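# Stand the cat litter pouch upright with its clip

## Task

Set the cat litter pouch upright near the centre of the table, one wide face turned toward the arms, not touching or crowding the pan or the scoop; the clip must finish attached to the pouch and holding it tightly; the pan must not be left tipped over; then end the scene yourself with finished_scene.

## Robot and tools

Robot: two arms, left_arm and right_arm, each with a two-finger parallel gripper. Scene frame: origin at table-top height, halfway between the nominal arm bases; +x points out over the table, +z up, and left_arm sits on the +y side (arm names do not match image left/right). Calibrated bases: left_arm root at (-0.024, +0.244, 0) m, quat_wxyz (+1.000, 0, 0, 0); right_arm root at (+0.041, -0.340, 0) m, quat_wxyz (+1.000, 0, 0, +0.012). All hand positions, orientations and targets are in this scene frame.

Gripper: the fingers extend along the gripper's +z axis and separate along its y axis. end_effector_position is the point between the finger pads, roughly 1 cm short of the tips. Reported pose can be off by a few centimetres, more at long reach, and friction or weight can leave a resting hand a centimetre or so from its command without any contact.

ROW format (used by every motion tool): one flat list of 16 numbers covering both arms, always all 16 even if one arm is idle. Numbers 1-8 are left_arm: x, y, z (absolute position in metres, scene frame), qw, qx, qy, qz (absolute orientation quaternion, w first), opening. Numbers 9-16 are the same eight for right_arm. Opening is absolute on a scale from -1 (closed) to +1 (fully open, 0.094 m). To hold an arm still, resend its last reported pose and desired opening unchanged; to keep an orientation, repeat the same quaternion every row rather than copying a drifted reading. A 0 in the opening slot is a real command, so resend the current value to leave a gripper alone.

execute_actions(actions, cameras): actions is a list of actions; each action is a list of 1 to 15 rows, one row per 1/30 s step, the last row held for the remaining steps of that action's 15. Each row's pose is an absolute target. If any target lies more than 0.6 m from that gripper's current position along any of the gripper's own axes, that action is rejected for both arms; a malformed action, or a first action failing this check, rejects the whole call. Per step the controller limits commanded rotation to 40 degrees from the measured orientation and prioritises position; an action may fall short, and the result's Hand target line shows where each arm is actually being sent. An empty actions list just reports state and images.

move(target, speed, blend, opening_speed, blocking, cameras): target is one 16-number row or a list of up to 15 rows (absolute poses, same layout, no 0.6 m limit). Each gripper travels a straight line from its Hand target, turning the shorter way; all paths finish together, take at least 0.5 s and are cut off at 10 s. speed: m/s, 0.002 to 2.9, default 0.25 (rotation capped at twice that in rad/s); one value or one per target. blend: metres of corner rounding per intermediate target, default 0. opening_speed: rate of opening change per second on the -1..+1 scale, at least 0.2; use a low value to close gently on soft items. blocking=false returns after about 0.5 s while the move continues; a new move replaces a running one. Moves do not avoid obstacles or the other arm, and faster moves lag, overshoot and hit harder. Avoid paths passing near an arm's own base, which can flip its shoulder posture; go around. The result adds a move: line, e.g. done (within 10 mm and 2 degrees), off_target, moving, held or fault, plus limits such as paced (pose clipped) or held (steps withheld by a check, including the clearance check between arms).

wait(seconds 0-10, cameras): lets time pass holding last commands; a running move continues. stop(cameras): brakes a running move; fast moves need room. zoom_image(camera, region): camera is cam_high or cam_low; region [x0, y0, x1, y1] in pixels of that camera's latest image (896x504), at most 504x504. read_manual(section): licence texts only. finished_scene(scene): integer scene number; ends the scene irreversibly.

Result lines: end_effector_position and end_effector_quat_wxyz per arm, Hand target, Tool commands, grip_measured (measured opening on the command scale, reads up to ~2.7 mm wide when empty; on a firmly squeezed hard part it reads a few mm narrower than the part), Joint positions (last value is finger opening in metres), joint velocities (may say within noise), joint torques (include gravity; joints 1-3 wrap at ±28 N m), motor temperatures. Fingers press at full force (~50-64 N per pad) once commanded about 0.05 below the touch reading; more for small, round or soft items. To release, command well above grip_measured.

Cautions: nothing may leave the table or be set down off it. Avoid drops, releasing moving items, slams, hard hits and strong pushes; do not let the grippers or arms squeeze or strike each other, and never close one gripper on the other's fingers. Watch motor heat: holding loads, long stretched reach or pushing against an unreachable pose heats motors; at 75 °C a MOTOR HOT warning appears, at 90 °C the arm folds and stops working, at 100 °C it collapses. Loose objects may occasionally get nudged by outside disturbances.

Each tool is called after "Emit:" as name([rows], argument=value, ...), one row to a line, values as JSON.

## Session

Emit:
execute_actions(actions=[])

Scene clock: 0.00 s.
left_arm: end_effector_position=(+0.3860, +0.2951, +0.1255) grip_measured=+1.000 end_effector_quat_wxyz=(+0.466, -0.356, +0.808, -0.062) | right_arm: end_effector_position=(+0.1356, -0.1588, +0.1164) grip_measured=+1.000 end_effector_quat_wxyz=(+0.373, -0.231, +0.889, +0.133)
Joint positions: left_arm=[0.032 1.442 0.727 0.108 -0.208 -0.69 0.094] | right_arm=[1.654 0.743 0.521 -0.887 0.697 1 0.094]
Joint velocities: within noise
Joint torques (N m): no reading
Motor temperatures (°C): left_arm=[30 33 35 31 29 30 28] | right_arm=[27 36 33 30 26 27 28]
Heat: left arm: 35 °C; right arm: 36 °C.
Hand target: left_arm +0.3871, +0.2959, +0.1305; +0.471, -0.356, +0.805, -0.061 | right_arm +0.1377, -0.1597, +0.1200; +0.380, -0.228, +0.887, +0.132
Tool commands: left_gripper/opening=+1.0 right_gripper/opening=+1.0

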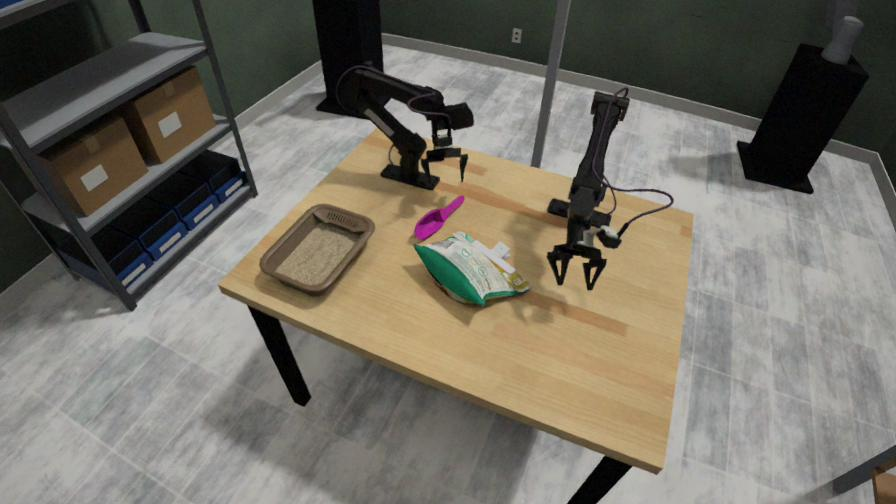

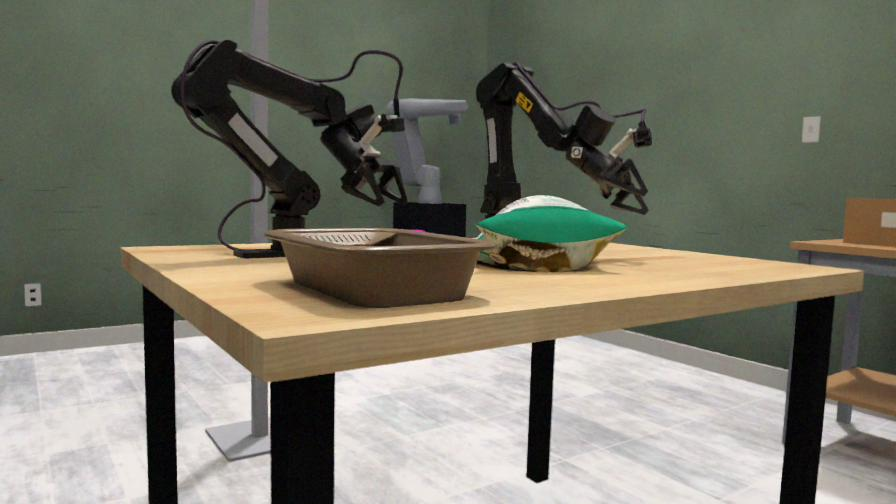

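Emit:
zoom_image(camera="cam_high", region=[370, 180, 570, 330])

Emit:
zoom_image(camera="cam_low", region=[380, 160, 680, 310])

Emit:
zoom_image(camera="cam_high", region=[200, 80, 704, 480])

Scaled by 2.520.

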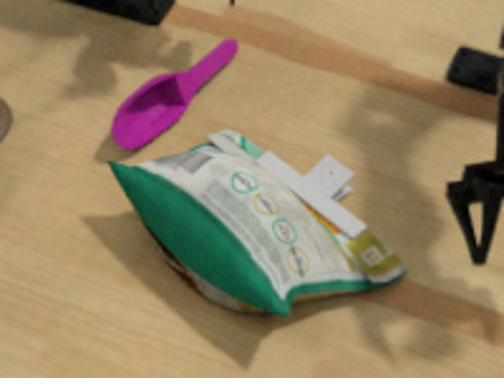

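Scaled by 1.680.

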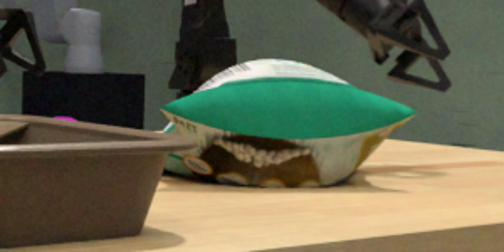

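Scaled by 1.000.

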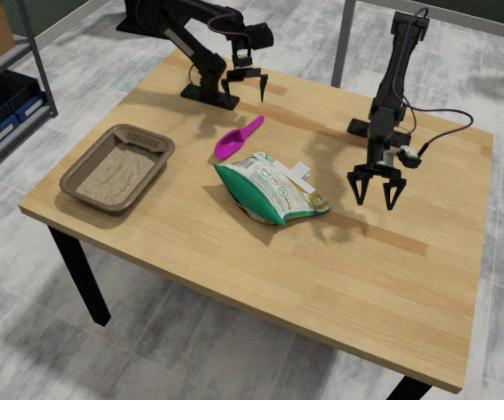

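Emit:
zoom_image(camera="cam_high", region=[440, 225, 540, 305])

Emit:
zoom_image(camera="cam_low", region=[460, 180, 640, 280])

Emit:
zoom_image(camera="cam_high", region=[400, 180, 480, 250])

Scaled by 5.040.

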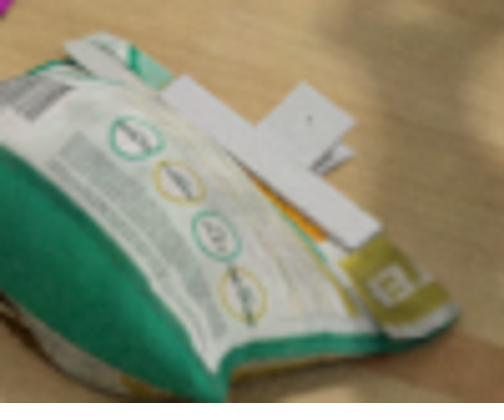

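Scaled by 2.800.

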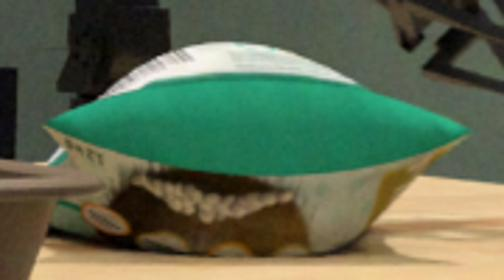

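Scaled by 6.300.

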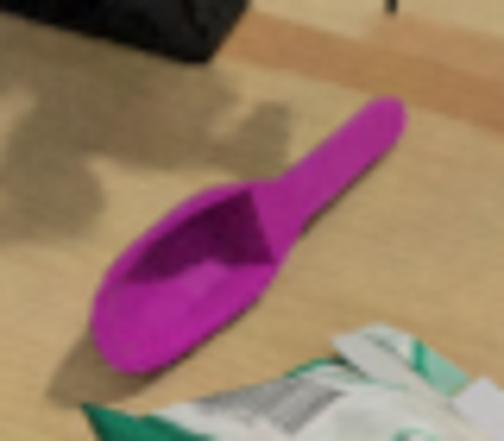

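Emit:
move(target=[0.30,0.30,0.10,0,0,1,0,-0.9,0.20,-0.36,0.10,0,0,1,0,-0.9], cameras=["all"])

Scene clock: 5.50 s.
left_arm: end_effector_position=(+0.2955, +0.3000, +0.0978) grip_measured=-0.899 end_effector_quat_wxyz=(+0.000, -0.006, +1.000, -0.003) | right_arm: end_effector_position=(+0.1942, -0.3569, +0.0926) grip_measured=-0.898 end_effector_quat_wxyz=(-0.010, +0.000, +1.000, +0.005)
Joint positions: left_arm=[0.174 1.778 1.416 -1.209 0.006 0.163 0.005] | right_arm=[-0.15 1.134 0.827 -1.285 -0.007 -0.126 0.005]
Joint torques (N m): left_arm=[-0.34 -6.35 8.47 0.28 -0.06 0.01] | right_arm=[-0.85 -1.94 8.16 0.07 0.06 -0.11]
Heat: left arm: 37 °C; right arm: 36 °C.
Hand target: left_arm +0.2999, +0.2999, +0.1000; +0.000, +0.000, +1.000, +0.000 | right_arm +0.1999, -0.3599, +0.0998; +0.000, +0.000, +1.000, +0.000
Off the commanded pose: left_arm 0.005 m, 1 deg | right_arm 0.010 m, 1 deg.
move: done

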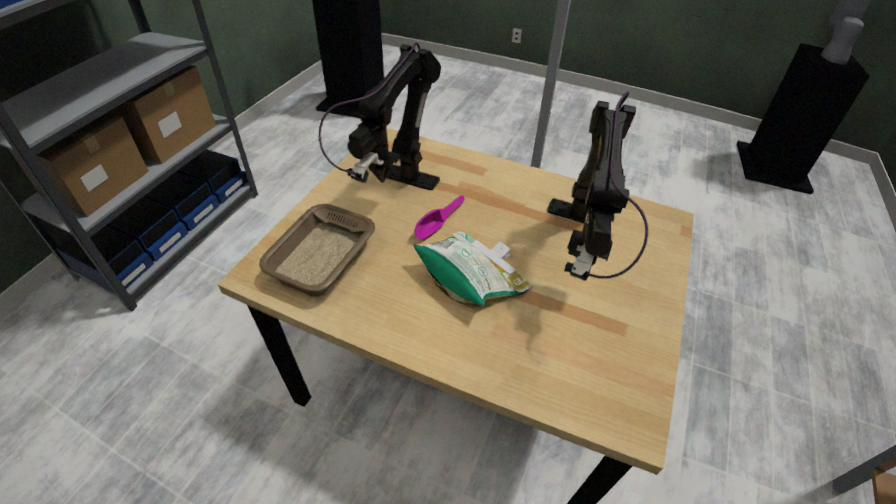

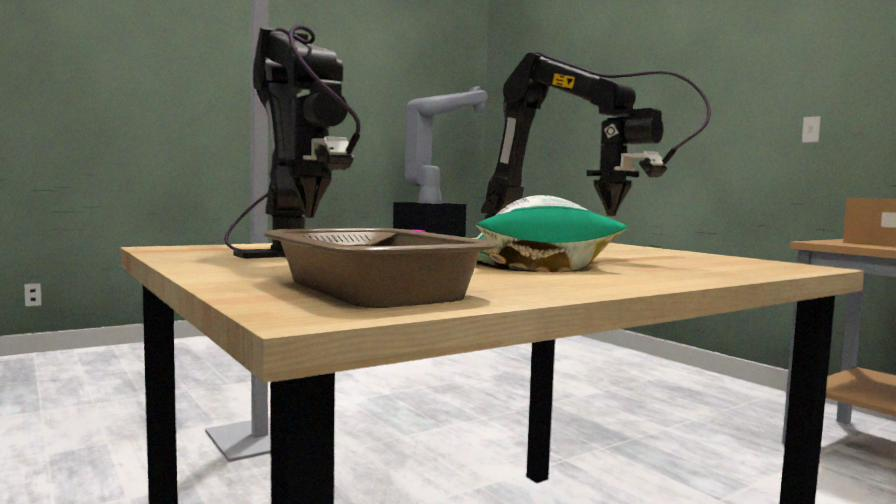

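Emit:
move(target=[0.45,0.35,0.06,0.3827,0,0.9239,0,-0.9,0.25,-0.36,0.10,0.3827,0,0.9239,0,-0.9], cameras=["all"])

Emit:
zoom_image(camera="cam_high", region=[530, 260, 650, 340])

Emit:
zoom_image(camera="cam_high", region=[340, 150, 460, 230])

Emit:
zoom_image(camera="cam_low", region=[560, 160, 680, 240])

Emit:
zoom_image(camera="cam_low", region=[260, 160, 380, 240])

Scene clock: 8.33 s.
left_arm: end_effector_position=(+0.4523, +0.3504, +0.0693) grip_measured=-0.899 end_effector_quat_wxyz=(+0.388, +0.003, +0.922, +0.007) | right_arm: end_effector_position=(+0.2507, -0.3603, +0.1048) grip_measured=-0.898 end_effector_quat_wxyz=(+0.381, +0.001, +0.924, -0.002)
Joint positions: left_arm=[0.288 1.867 1.098 -0.024 0.194 0.216 0.005] | right_arm=[-0.266 0.498 0.405 -0.709 -0.165 -0.173 0.005]
Joint torques (N m): left_arm=[0.43 -7.47 5.74 1.82 0.2 -0.07] | right_arm=[-0.73 0.58 5.19 1.52 -0.26 -0.06]
Heat: left arm: 37 °C; right arm: 36 °C.
Hand target: left_arm +0.4499, +0.3500, +0.0601; +0.383, +0.000, +0.924, +0.000 | right_arm +0.2499, -0.3600, +0.1001; +0.383, +0.000, +0.924, +0.000
Off the commanded pose: left_arm 0.010 m, 1 deg | right_arm 0.005 m, 0 deg.
move: done

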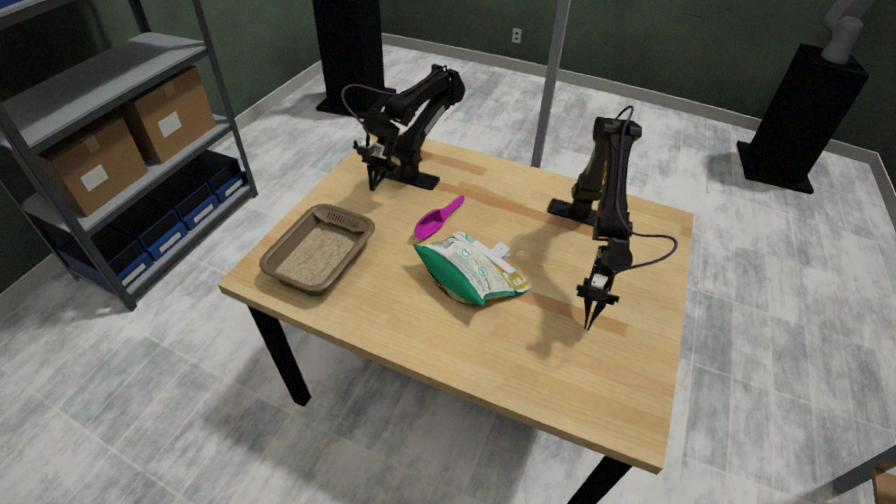

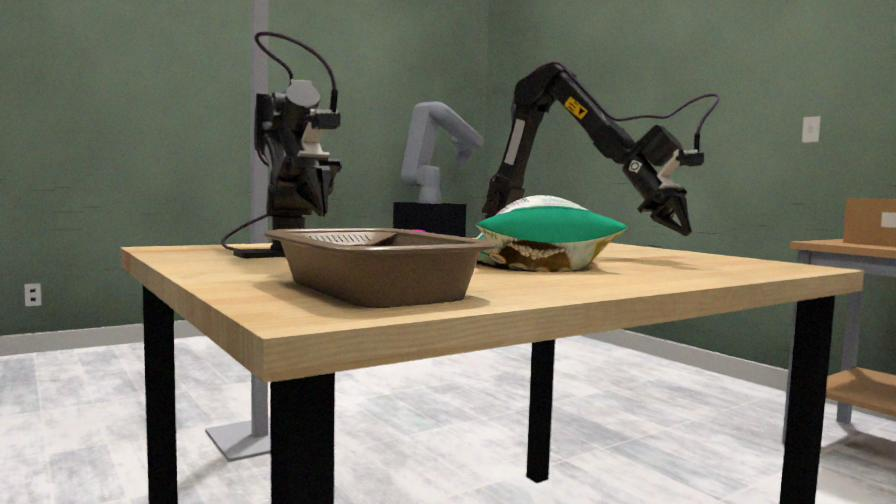

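Scaled by 4.200.

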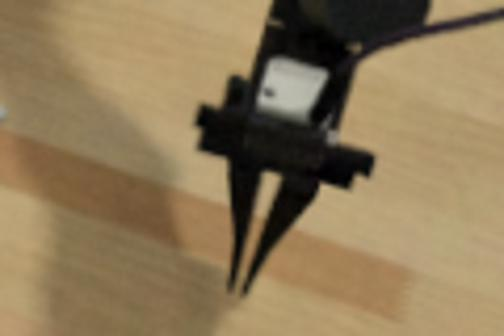

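Scaled by 4.200.

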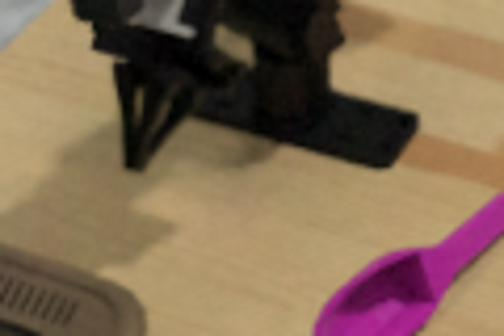

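Scaled by 4.200.

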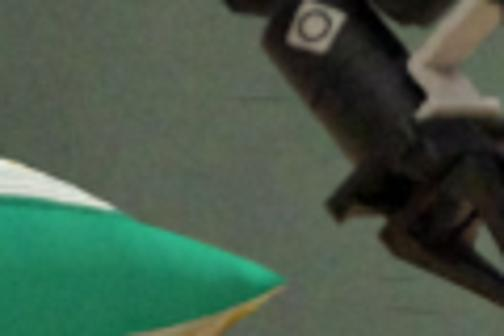

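Scaled by 4.200.

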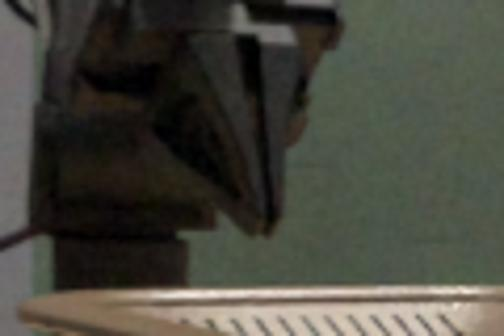

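Emit:
move(target=[0.55,0.15,0.08,0.3827,0,0.9239,0,-0.9,0.35,-0.10,0.22,0.3827,0,0.9239,0,-0.9], cameras=["all"])

Emit:
zoom_image(camera="cam_high", region=[480, 280, 600, 360])

Emit:
zoom_image(camera="cam_high", region=[400, 180, 520, 260])

Emit:
zoom_image(camera="cam_low", region=[560, 160, 740, 280])

Emit:
zoom_image(camera="cam_low", region=[380, 120, 560, 240])

Scene clock: 10.67 s.
left_arm: end_effector_position=(+0.5449, +0.1465, +0.0837) grip_measured=-0.899 end_effector_quat_wxyz=(+0.386, +0.006, +0.922, -0.005) | right_arm: end_effector_position=(+0.3469, -0.1013, +0.2132) grip_measured=-0.898 end_effector_quat_wxyz=(+0.376, -0.005, +0.926, +0.005)
Joint positions: left_arm=[-0.214 2.147 1.577 -0.217 -0.138 -0.143 0.005] | right_arm=[0.888 1.533 1.366 -0.857 0.574 0.736 0.005]
Joint torques (N m): left_arm=[0.38 -9.62 9.78 1.59 -0.22 -0.04] | right_arm=[0.25 -5.49 9.28 0.93 0.45 0.04]
Heat: left arm: 37 °C; right arm: 36 °C.
Hand target: left_arm +0.5498, +0.1500, +0.0800; +0.383, +0.000, +0.924, +0.000 | right_arm +0.3499, -0.1001, +0.2200; +0.383, +0.000, +0.924, +0.000
Off the commanded pose: left_arm 0.007 m, 1 deg | right_arm 0.008 m, 1 deg.
move: done

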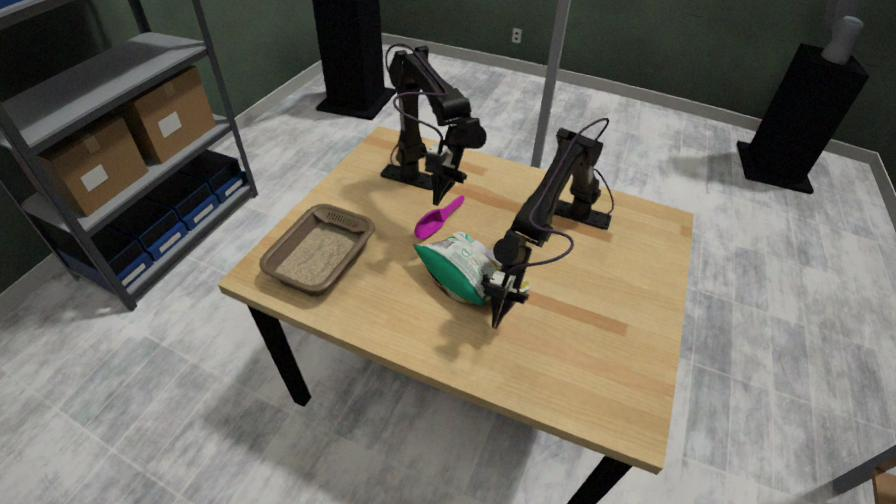

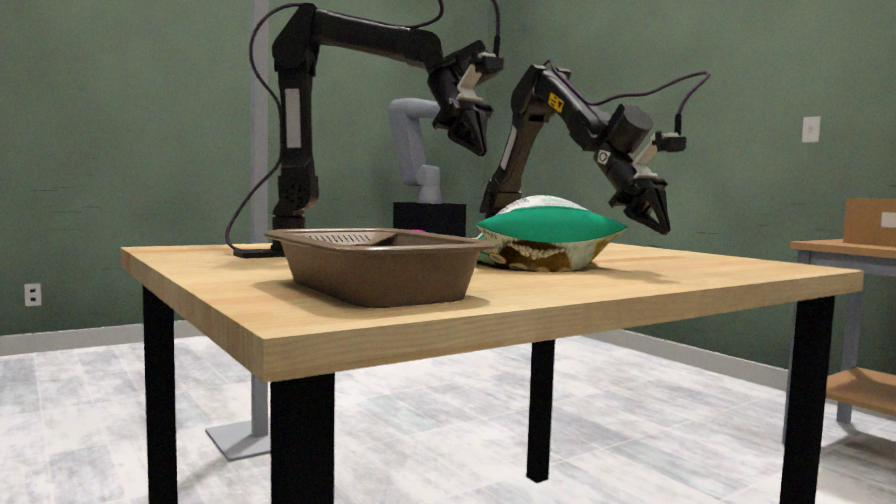

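Scaled by 4.200.

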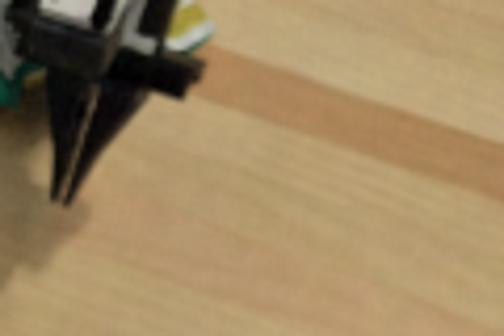

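Scaled by 4.200.

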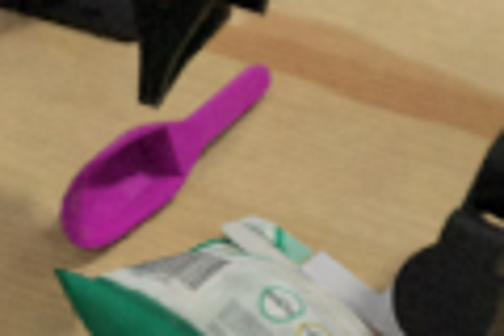

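Scaled by 2.800.

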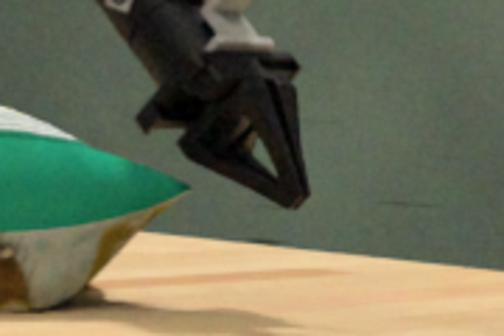

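Scaled by 2.800.

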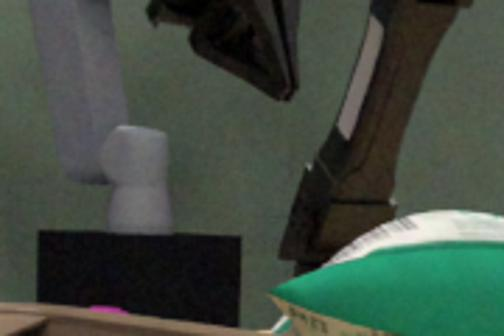

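Emit:
move([
  [0.40,0.25,0.22,0.3756,0.1763,0.9069,-0.0730,-0.9,0.20,-0.36,0.15,0.3827,0,0.9239,0,-0.9],
  [0.31,0.11,0.14,0.3756,0.1763,0.9069,-0.0730,-0.9,0.20,-0.36,0.15,0.3827,0,0.9239,0,-0.9],
], cameras=["all"])

Emit:
zoom_image(camera="cam_high", region=[440, 200, 560, 320])

Scene clock: 16.40 s.
left_arm: end_effector_position=(+0.3106, +0.1097, +0.1345) grip_measured=-0.899 end_effector_quat_wxyz=(+0.364, +0.180, +0.911, -0.073) | right_arm: end_effector_position=(+0.2014, -0.3624, +0.1498) grip_measured=-0.898 end_effector_quat_wxyz=(+0.385, +0.001, +0.923, -0.007)
Joint positions: left_arm=[-0.381 1.277 0.81 -0.344 0.007 0.005 0.005] | right_arm=[-0.588 0.348 0.603 -1.115 -0.377 -0.42 0.005]
Joint torques (N m): left_arm=[-0.31 -5.63 6.45 1.81 -0.13 0.02] | right_arm=[-0.88 2.88 6.53 1.18 -0.34 -0.12]
Heat: left arm: 38 °C; right arm: 36 °C.
Hand target: left_arm +0.3100, +0.1100, +0.1399; +0.375, +0.176, +0.907, -0.073 | right_arm +0.2001, -0.3600, +0.1500; +0.383, +0.000, +0.924, +0.000
Off the commanded pose: left_arm 0.006 m, 1 deg | right_arm 0.003 m, 1 deg.
move: done

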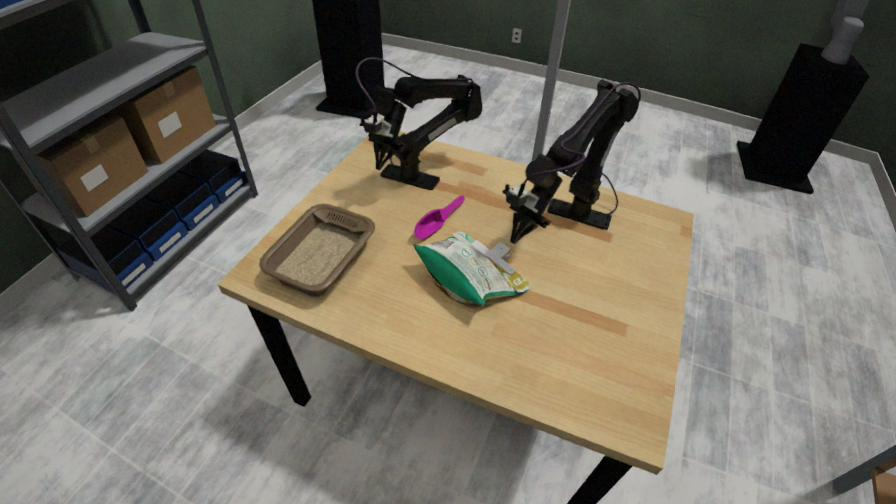

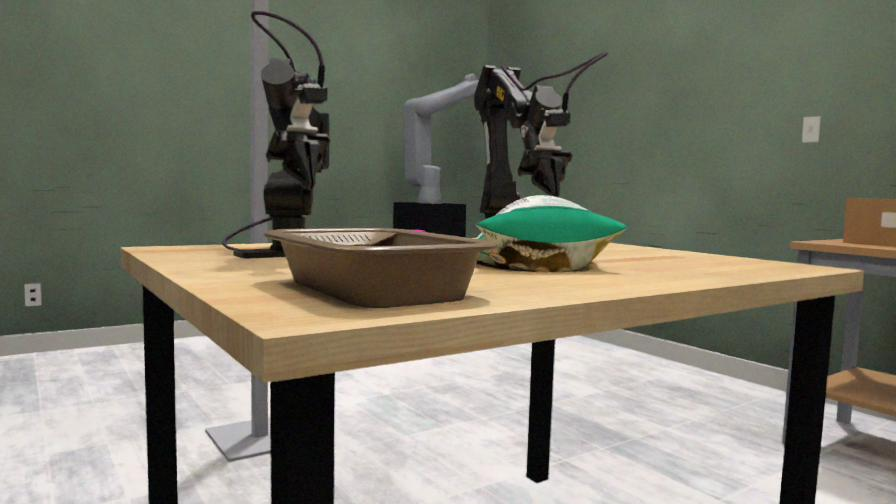

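Scaled by 4.200.

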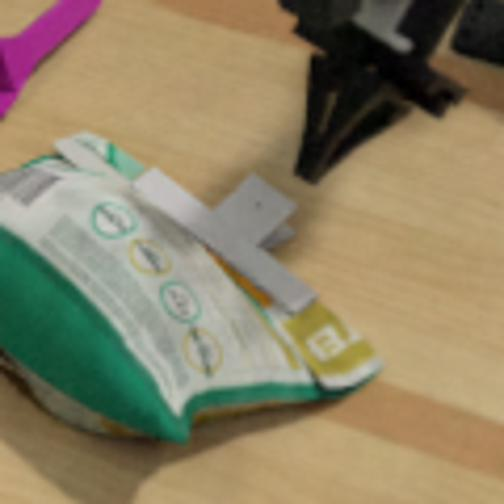

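Emit:
move([
  [0.326,0.110,0.10,0.3756,0.1763,0.9069,-0.0730,-0.9,0.20,-0.36,0.15,0.3827,0,0.9239,0,-0.9],
  [0.326,0.110,0.07,0.3756,0.1763,0.9069,-0.0730,-0.9,0.20,-0.36,0.15,0.3827,0,0.9239,0,-0.9],
], speed=[0.15,0.04], cameras=["cam_high"])

Emit:
zoom_image(camera="cam_high", region=[440, 200, 560, 320])

Scene clock: 18.43 s.
left_arm: end_effector_position=(+0.3272, +0.1086, +0.0753) grip_measured=-0.899 end_effector_quat_wxyz=(+0.379, +0.175, +0.906, -0.072) | right_arm: end_effector_position=(+0.2013, -0.3621, +0.1497) grip_measured=-0.898 end_effector_quat_wxyz=(+0.384, +0.000, +0.923, -0.006)
Joint positions: left_arm=[-0.367 1.432 0.65 0.004 0.008 0.012 0.005] | right_arm=[-0.588 0.348 0.603 -1.116 -0.378 -0.421 0.005]
Joint torques (N m): left_arm=[0.44 -4.04 5.82 1.86 0.1 0.08] | right_arm=[-0.81 2.71 6.63 1.28 -0.4 -0.13]
Heat: left arm: 38 °C; right arm: 36 °C.
Hand target: left_arm +0.3259, +0.1100, +0.0700; +0.375, +0.176, +0.907, -0.073 | right_arm +0.2001, -0.3600, +0.1500; +0.383, +0.000, +0.924, +0.000
Off the commanded pose: left_arm 0.006 m, 0 deg | right_arm 0.002 m, 1 deg.
move: done
Images, in order (width x height): cam_high 896x504.

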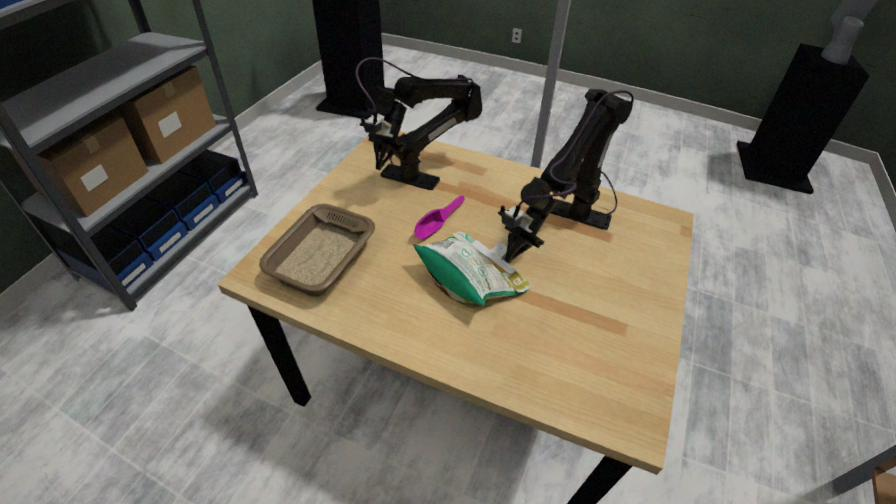

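Scaled by 4.200.

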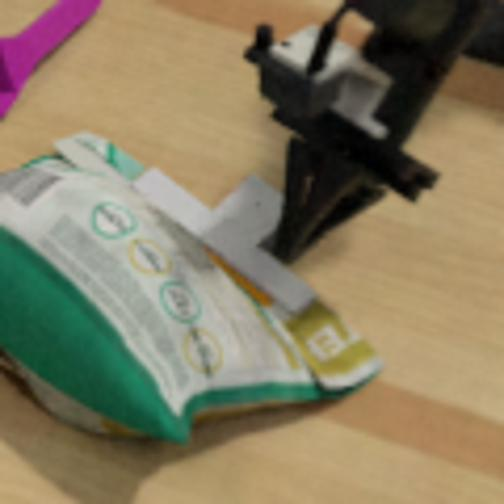

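Emit:
move(target=[0.328,0.109,0.052,0.3756,0.1763,0.9069,-0.0730,-0.9,0.20,-0.36,0.15,0.3827,0,0.9239,0,-0.9], speed=0.04, cameras=["cam_high"])

Emit:
zoom_image(camera="cam_high", region=[440, 200, 560, 320])

Scene clock: 19.70 s.
left_arm: end_effector_position=(+0.3296, +0.1076, +0.0575) grip_measured=-0.899 end_effector_quat_wxyz=(+0.379, +0.175, +0.906, -0.072) | right_arm: end_effector_position=(+0.2012, -0.3621, +0.1496) grip_measured=-0.898 end_effector_quat_wxyz=(+0.384, +0.001, +0.923, -0.006)
Joint positions: left_arm=[-0.367 1.492 0.615 0.098 0.008 0.012 0.005] | right_arm=[-0.588 0.348 0.603 -1.116 -0.378 -0.421 0.005]
Joint torques (N m): left_arm=[0.25 -4.27 5.65 1.82 0.05 0.02] | right_arm=[-1.05 2.8 6.69 1.21 -0.39 -0.08]
Heat: left arm: 38 °C; right arm: 36 °C.
Hand target: left_arm +0.3279, +0.1090, +0.0521; +0.376, +0.176, +0.907, -0.073 | right_arm +0.2000, -0.3600, +0.1500; +0.383, +0.000, +0.924, +0.000
Off the commanded pose: left_arm 0.006 m, 0 deg | right_arm 0.002 m, 1 deg.
move: done
Images, in order (width x height): cam_high 896x504.

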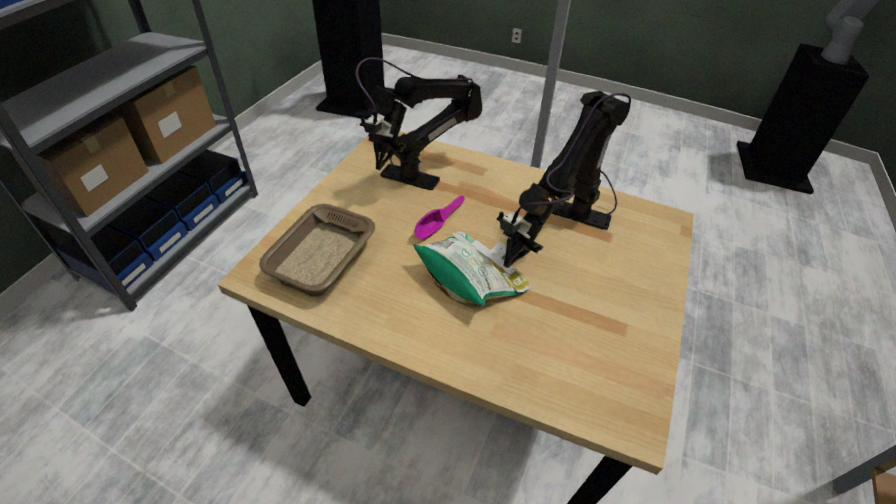

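Scaled by 4.200.

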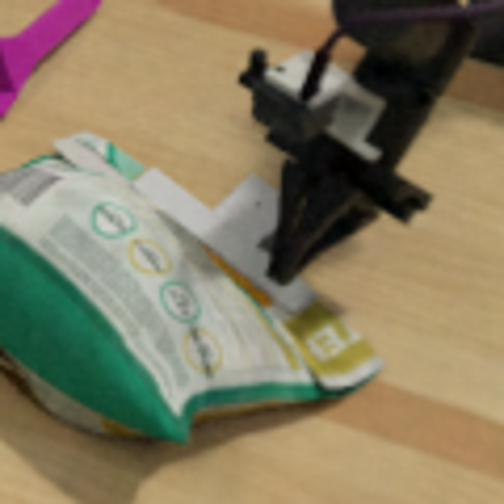

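Emit:
move(target=[0.328,0.109,0.040,0.3756,0.1763,0.9069,-0.0730,-0.9,0.20,-0.36,0.15,0.3827,0,0.9239,0,-0.9], speed=0.03, cameras=["cam_high"])

Emit:
zoom_image(camera="cam_high", region=[440, 200, 560, 320])

Scene clock: 20.87 s.
left_arm: end_effector_position=(+0.3300, +0.1075, +0.0457) grip_measured=-0.899 end_effector_quat_wxyz=(+0.380, +0.175, +0.905, -0.072) | right_arm: end_effector_position=(+0.2012, -0.3621, +0.1496) grip_measured=-0.898 end_effector_quat_wxyz=(+0.384, +0.001, +0.923, -0.006)
Joint positions: left_arm=[-0.367 1.53 0.59 0.163 0.008 0.012 0.005] | right_arm=[-0.588 0.348 0.603 -1.116 -0.378 -0.421 0.005]
Joint torques (N m): left_arm=[0.57 -4.34 5.45 1.78 0.07 0.05] | right_arm=[-0.95 2.71 6.72 1.21 -0.46 -0.1]
Heat: left arm: 38 °C; right arm: 36 °C.
Hand target: left_arm +0.3279, +0.1090, +0.0401; +0.376, +0.176, +0.907, -0.073 | right_arm +0.2001, -0.3600, +0.1500; +0.383, +0.000, +0.924, +0.000
Off the commanded pose: left_arm 0.006 m, 1 deg | right_arm 0.002 m, 1 deg.
move: done
Images, in order (width x height): cam_high 896x504.

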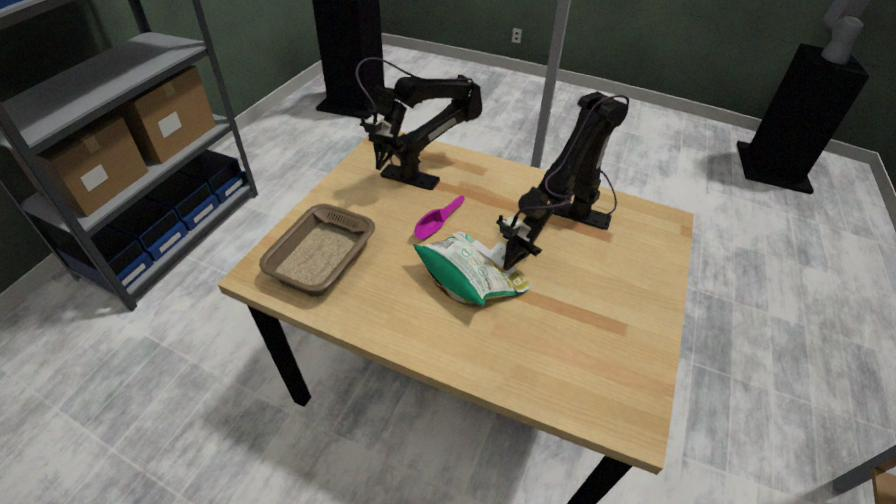

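Scaled by 4.200.

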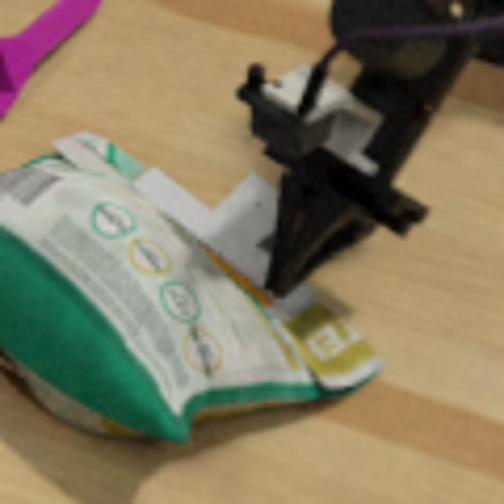

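Emit:
move(target=[0.318,0.114,0.030,0.3756,0.1763,0.9069,-0.0730,-0.9,0.20,-0.36,0.15,0.3827,0,0.9239,0,-0.9], speed=0.03, cameras=["cam_high"])

Emit:
zoom_image(camera="cam_high", region=[440, 200, 560, 320])

Scene clock: 22.10 s.
left_arm: end_effector_position=(+0.3195, +0.1125, +0.0330) grip_measured=-0.899 end_effector_quat_wxyz=(+0.377, +0.175, +0.907, -0.072) | right_arm: end_effector_position=(+0.2011, -0.3620, +0.1496) grip_measured=-0.898 end_effector_quat_wxyz=(+0.384, +0.001, +0.923, -0.006)
Joint positions: left_arm=[-0.363 1.53 0.529 0.217 0.011 0.015 0.005] | right_arm=[-0.588 0.348 0.603 -1.116 -0.378 -0.421 0.005]
Joint torques (N m): left_arm=[0.64 -4.52 5.24 1.87 0.11 0.05] | right_arm=[-0.83 2.8 6.65 1.24 -0.42 -0.09]
Heat: left arm: 37 °C; right arm: 36 °C.
Hand target: left_arm +0.3180, +0.1139, +0.0301; +0.376, +0.176, +0.907, -0.073 | right_arm +0.2000, -0.3600, +0.1500; +0.383, +0.000, +0.924, +0.000
Off the commanded pose: left_arm 0.004 m, 0 deg | right_arm 0.002 m, 1 deg.
move: done
Images, in order (width x height): cam_high 896x504.

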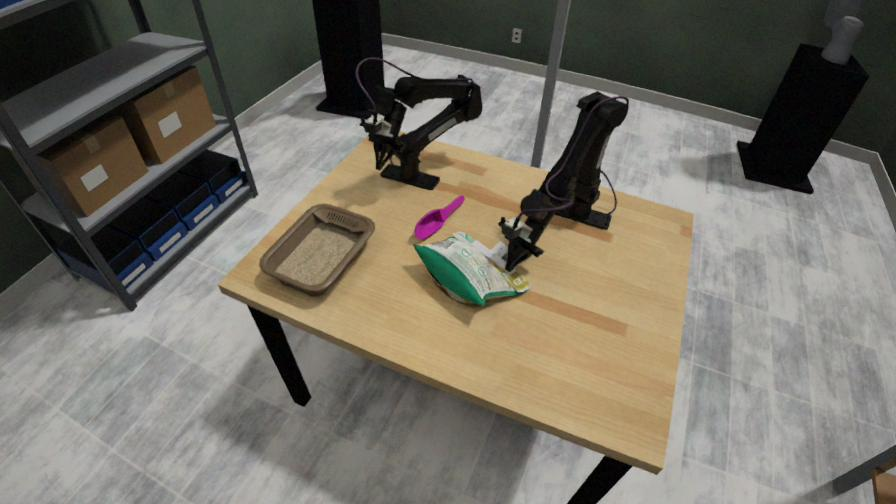

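Scaled by 4.200.

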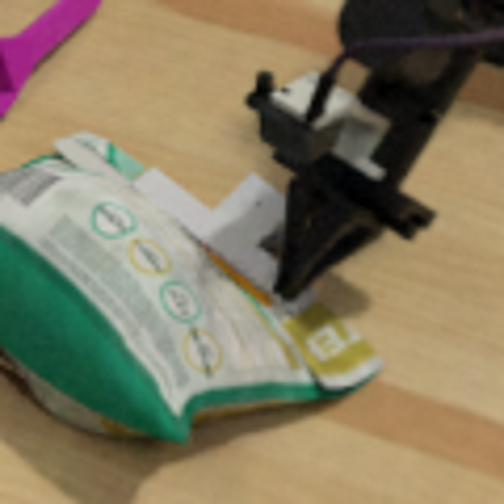

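Emit:
move(target=[0.318,0.114,0.018,0.3756,0.1763,0.9069,-0.0730,-0.9,0.20,-0.36,0.15,0.3827,0,0.9239,0,-0.9], speed=0.03, cameras=["cam_high"])

Emit:
zoom_image(camera="cam_high", region=[440, 200, 560, 320])

Scene clock: 23.23 s.
left_arm: end_effector_position=(+0.3226, +0.1114, +0.0267) grip_measured=-0.899 end_effector_quat_wxyz=(+0.386, +0.175, +0.903, -0.073) | right_arm: end_effector_position=(+0.2011, -0.3620, +0.1496) grip_measured=-0.898 end_effector_quat_wxyz=(+0.384, +0.001, +0.923, -0.006)
Joint positions: left_arm=[-0.363 1.567 0.51 0.293 0.011 0.015 0.005] | right_arm=[-0.588 0.348 0.603 -1.116 -0.378 -0.421 0.005]
Joint torques (N m): left_arm=[0.38 -3.95 4.75 1.81 0.08 0.07] | right_arm=[-0.77 2.86 6.48 1.21 -0.42 -0.14]
Heat: left arm: 37 °C; right arm: 36 °C.
Hand target: left_arm +0.3178, +0.1140, +0.0182; +0.375, +0.176, +0.907, -0.073 | right_arm +0.2001, -0.3600, +0.1500; +0.383, +0.000, +0.924, +0.000
Off the commanded pose: left_arm 0.010 m, 1 deg | right_arm 0.002 m, 1 deg.
move: done
Images, in order (width x height): cam_high 896x504.

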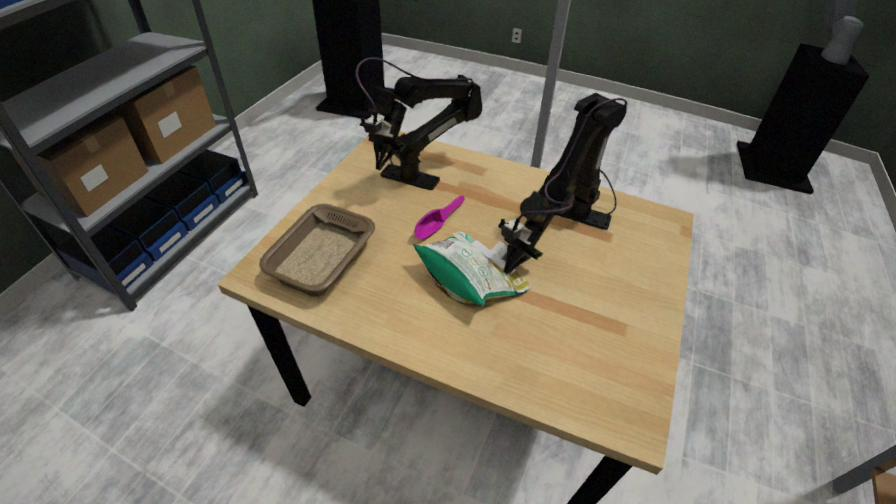

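Scaled by 4.200.

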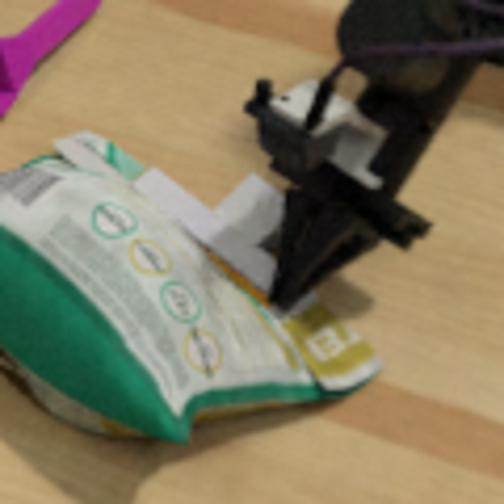

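Emit:
move([
  [0.318,0.125,0.06,0.3756,0.1763,0.9069,-0.0730,-0.9,0.20,-0.36,0.15,0.3827,0,0.9239,0,-0.9],
  [0.339,0.161,0.045,0.3756,0.1763,0.9069,-0.0730,-0.9,0.20,-0.36,0.15,0.3827,0,0.9239,0,-0.9],
  [0.339,0.161,0.025,0.3756,0.1763,0.9069,-0.0730,-0.9,0.20,-0.36,0.15,0.3827,0,0.9239,0,-0.9],
], speed=[0.06,0.06,0.03], cameras=["cam_high"])

Emit:
zoom_image(camera="cam_high", region=[440, 200, 560, 320])

Emit:
move(target=[0.339,0.161,0.015,0.3756,0.1763,0.9069,-0.0730,-0.9,0.20,-0.36,0.15,0.3827,0,0.9239,0,-0.9], speed=0.03, cameras=["cam_high"])

Emit:
zoom_image(camera="cam_high", region=[440, 200, 560, 320])

Scene clock: 27.67 s.
left_arm: end_effector_position=(+0.3413, +0.1612, +0.0299) grip_measured=-0.899 end_effector_quat_wxyz=(+0.379, +0.174, +0.906, -0.070) | right_arm: end_effector_position=(+0.2011, -0.3620, +0.1495) grip_measured=-0.898 end_effector_quat_wxyz=(+0.384, +0.001, +0.923, -0.006)
Joint positions: left_arm=[-0.152 1.575 0.556 0.228 0.155 0.163 0.005] | right_arm=[-0.588 0.348 0.603 -1.117 -0.378 -0.421 0.005]
Joint torques (N m): left_arm=[0.25 -4.46 5.18 1.76 0.18 0.05] | right_arm=[-0.96 2.93 6.69 1.23 -0.39 -0.11]
Heat: left arm: 37 °C; right arm: 36 °C.
Hand target: left_arm +0.3389, +0.1611, +0.0250; +0.375, +0.176, +0.907, -0.073 | right_arm +0.2001, -0.3600, +0.1500; +0.383, +0.000, +0.924, +0.000
Off the commanded pose: left_arm 0.005 m, 1 deg | right_arm 0.002 m, 1 deg.
move: done
Images, in order (width x height): cam_high 896x504.

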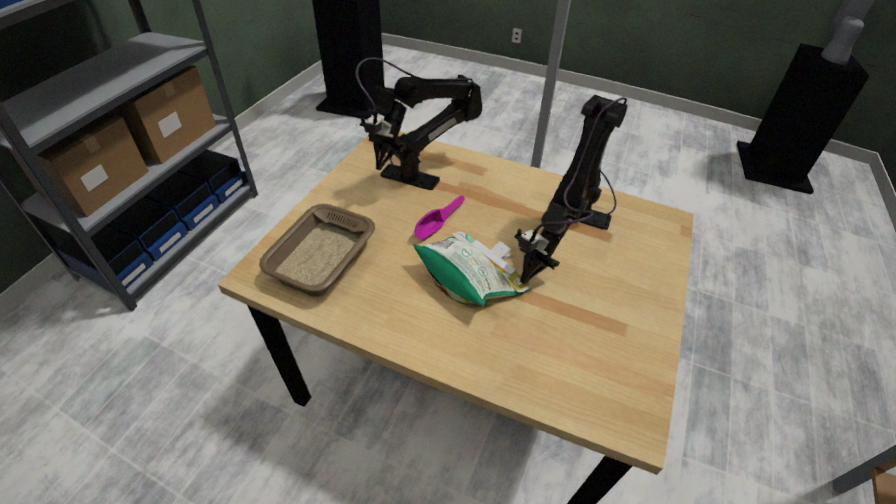

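Scaled by 4.200.

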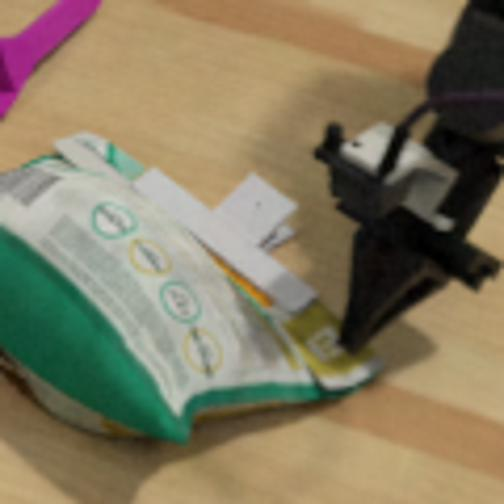

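Scene clock: 28.67 s.
left_arm: end_effector_position=(+0.3427, +0.1609, +0.0215) grip_measured=-0.899 end_effector_quat_wxyz=(+0.381, +0.174, +0.905, -0.070) | right_arm: end_effector_position=(+0.2011, -0.3620, +0.1495) grip_measured=-0.898 end_effector_quat_wxyz=(+0.384, +0.001, +0.923, -0.006)
Joint positions: left_arm=[-0.152 1.613 0.541 0.286 0.156 0.163 0.005] | right_arm=[-0.588 0.348 0.603 -1.117 -0.378 -0.421 0.005]
Joint torques (N m): left_arm=[0.42 -4.42 4.72 1.8 0.17 0.1] | right_arm=[-0.98 2.69 6.52 1.25 -0.41 -0.08]
Heat: left arm: 37 °C; right arm: 36 °C.
Hand target: left_arm +0.3389, +0.1611, +0.0152; +0.376, +0.176, +0.907, -0.073 | right_arm +0.2001, -0.3600, +0.1500; +0.383, +0.000, +0.924, +0.000
Off the commanded pose: left_arm 0.007 m, 1 deg | right_arm 0.002 m, 1 deg.
move: done
Images, in order (width x height): cam_high 896x504.

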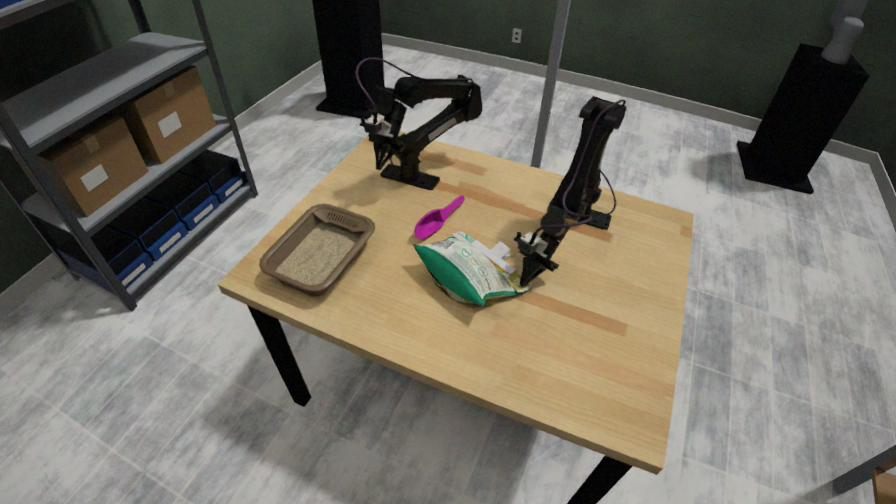

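Scaled by 4.200.

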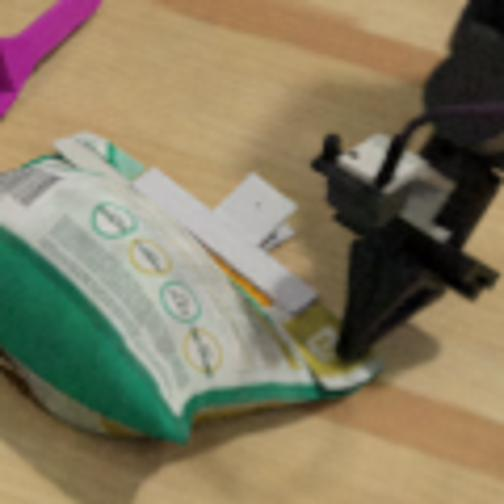

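Emit:
move(target=[0.337,0.161,0.008,0.3756,0.1763,0.9069,-0.0730,-0.9,0.20,-0.36,0.15,0.3827,0,0.9239,0,-0.9], speed=0.03, cameras=["cam_high"])

Emit:
zoom_image(camera="cam_high", region=[440, 200, 560, 320])

Scene clock: 29.70 s.
left_arm: end_effector_position=(+0.3426, +0.1609, +0.0169) grip_measured=-0.899 end_effector_quat_wxyz=(+0.386, +0.174, +0.903, -0.070) | right_arm: end_effector_position=(+0.2010, -0.3620, +0.1495) grip_measured=-0.898 end_effector_quat_wxyz=(+0.384, +0.001, +0.923, -0.006)
Joint positions: left_arm=[-0.152 1.633 0.524 0.332 0.156 0.163 0.005] | right_arm=[-0.588 0.348 0.603 -1.117 -0.378 -0.421 0.005]
Joint torques (N m): left_arm=[0.16 -4.07 4.38 1.77 0.19 0.02] | right_arm=[-1.01 2.81 6.63 1.22 -0.43 -0.12]
Heat: left arm: 37 °C; right arm: 36 °C.
Hand target: left_arm +0.3369, +0.1611, +0.0082; +0.376, +0.176, +0.907, -0.073 | right_arm +0.2000, -0.3600, +0.1500; +0.383, +0.000, +0.924, +0.000
Off the commanded pose: left_arm 0.010 m, 1 deg | right_arm 0.002 m, 1 deg.
move: done
Images, in order (width x height): cam_high 896x504.

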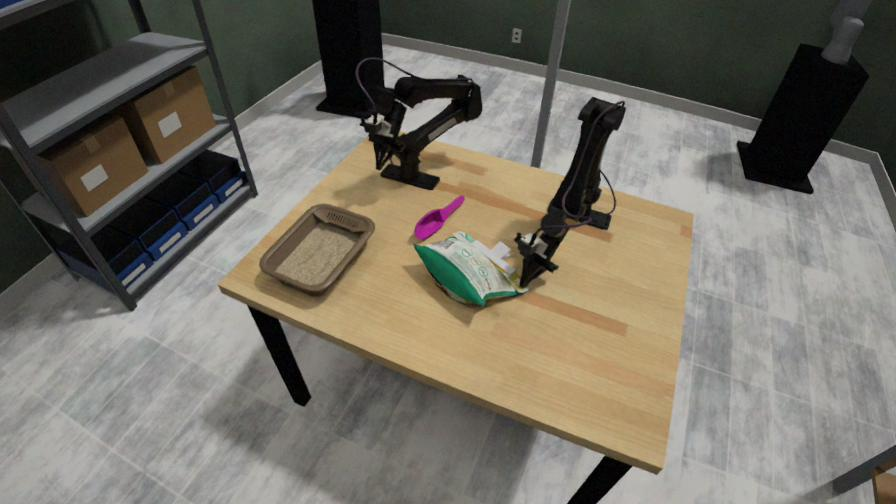

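Scaled by 4.200.

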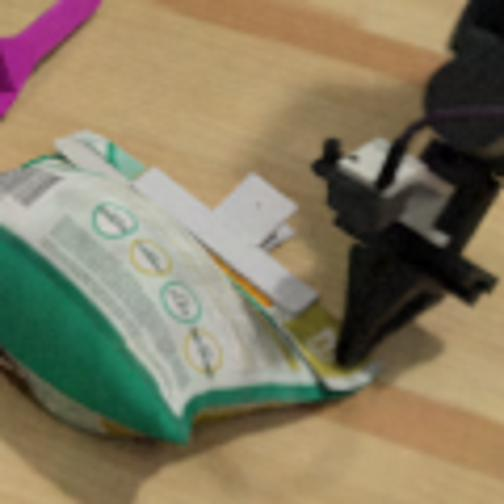

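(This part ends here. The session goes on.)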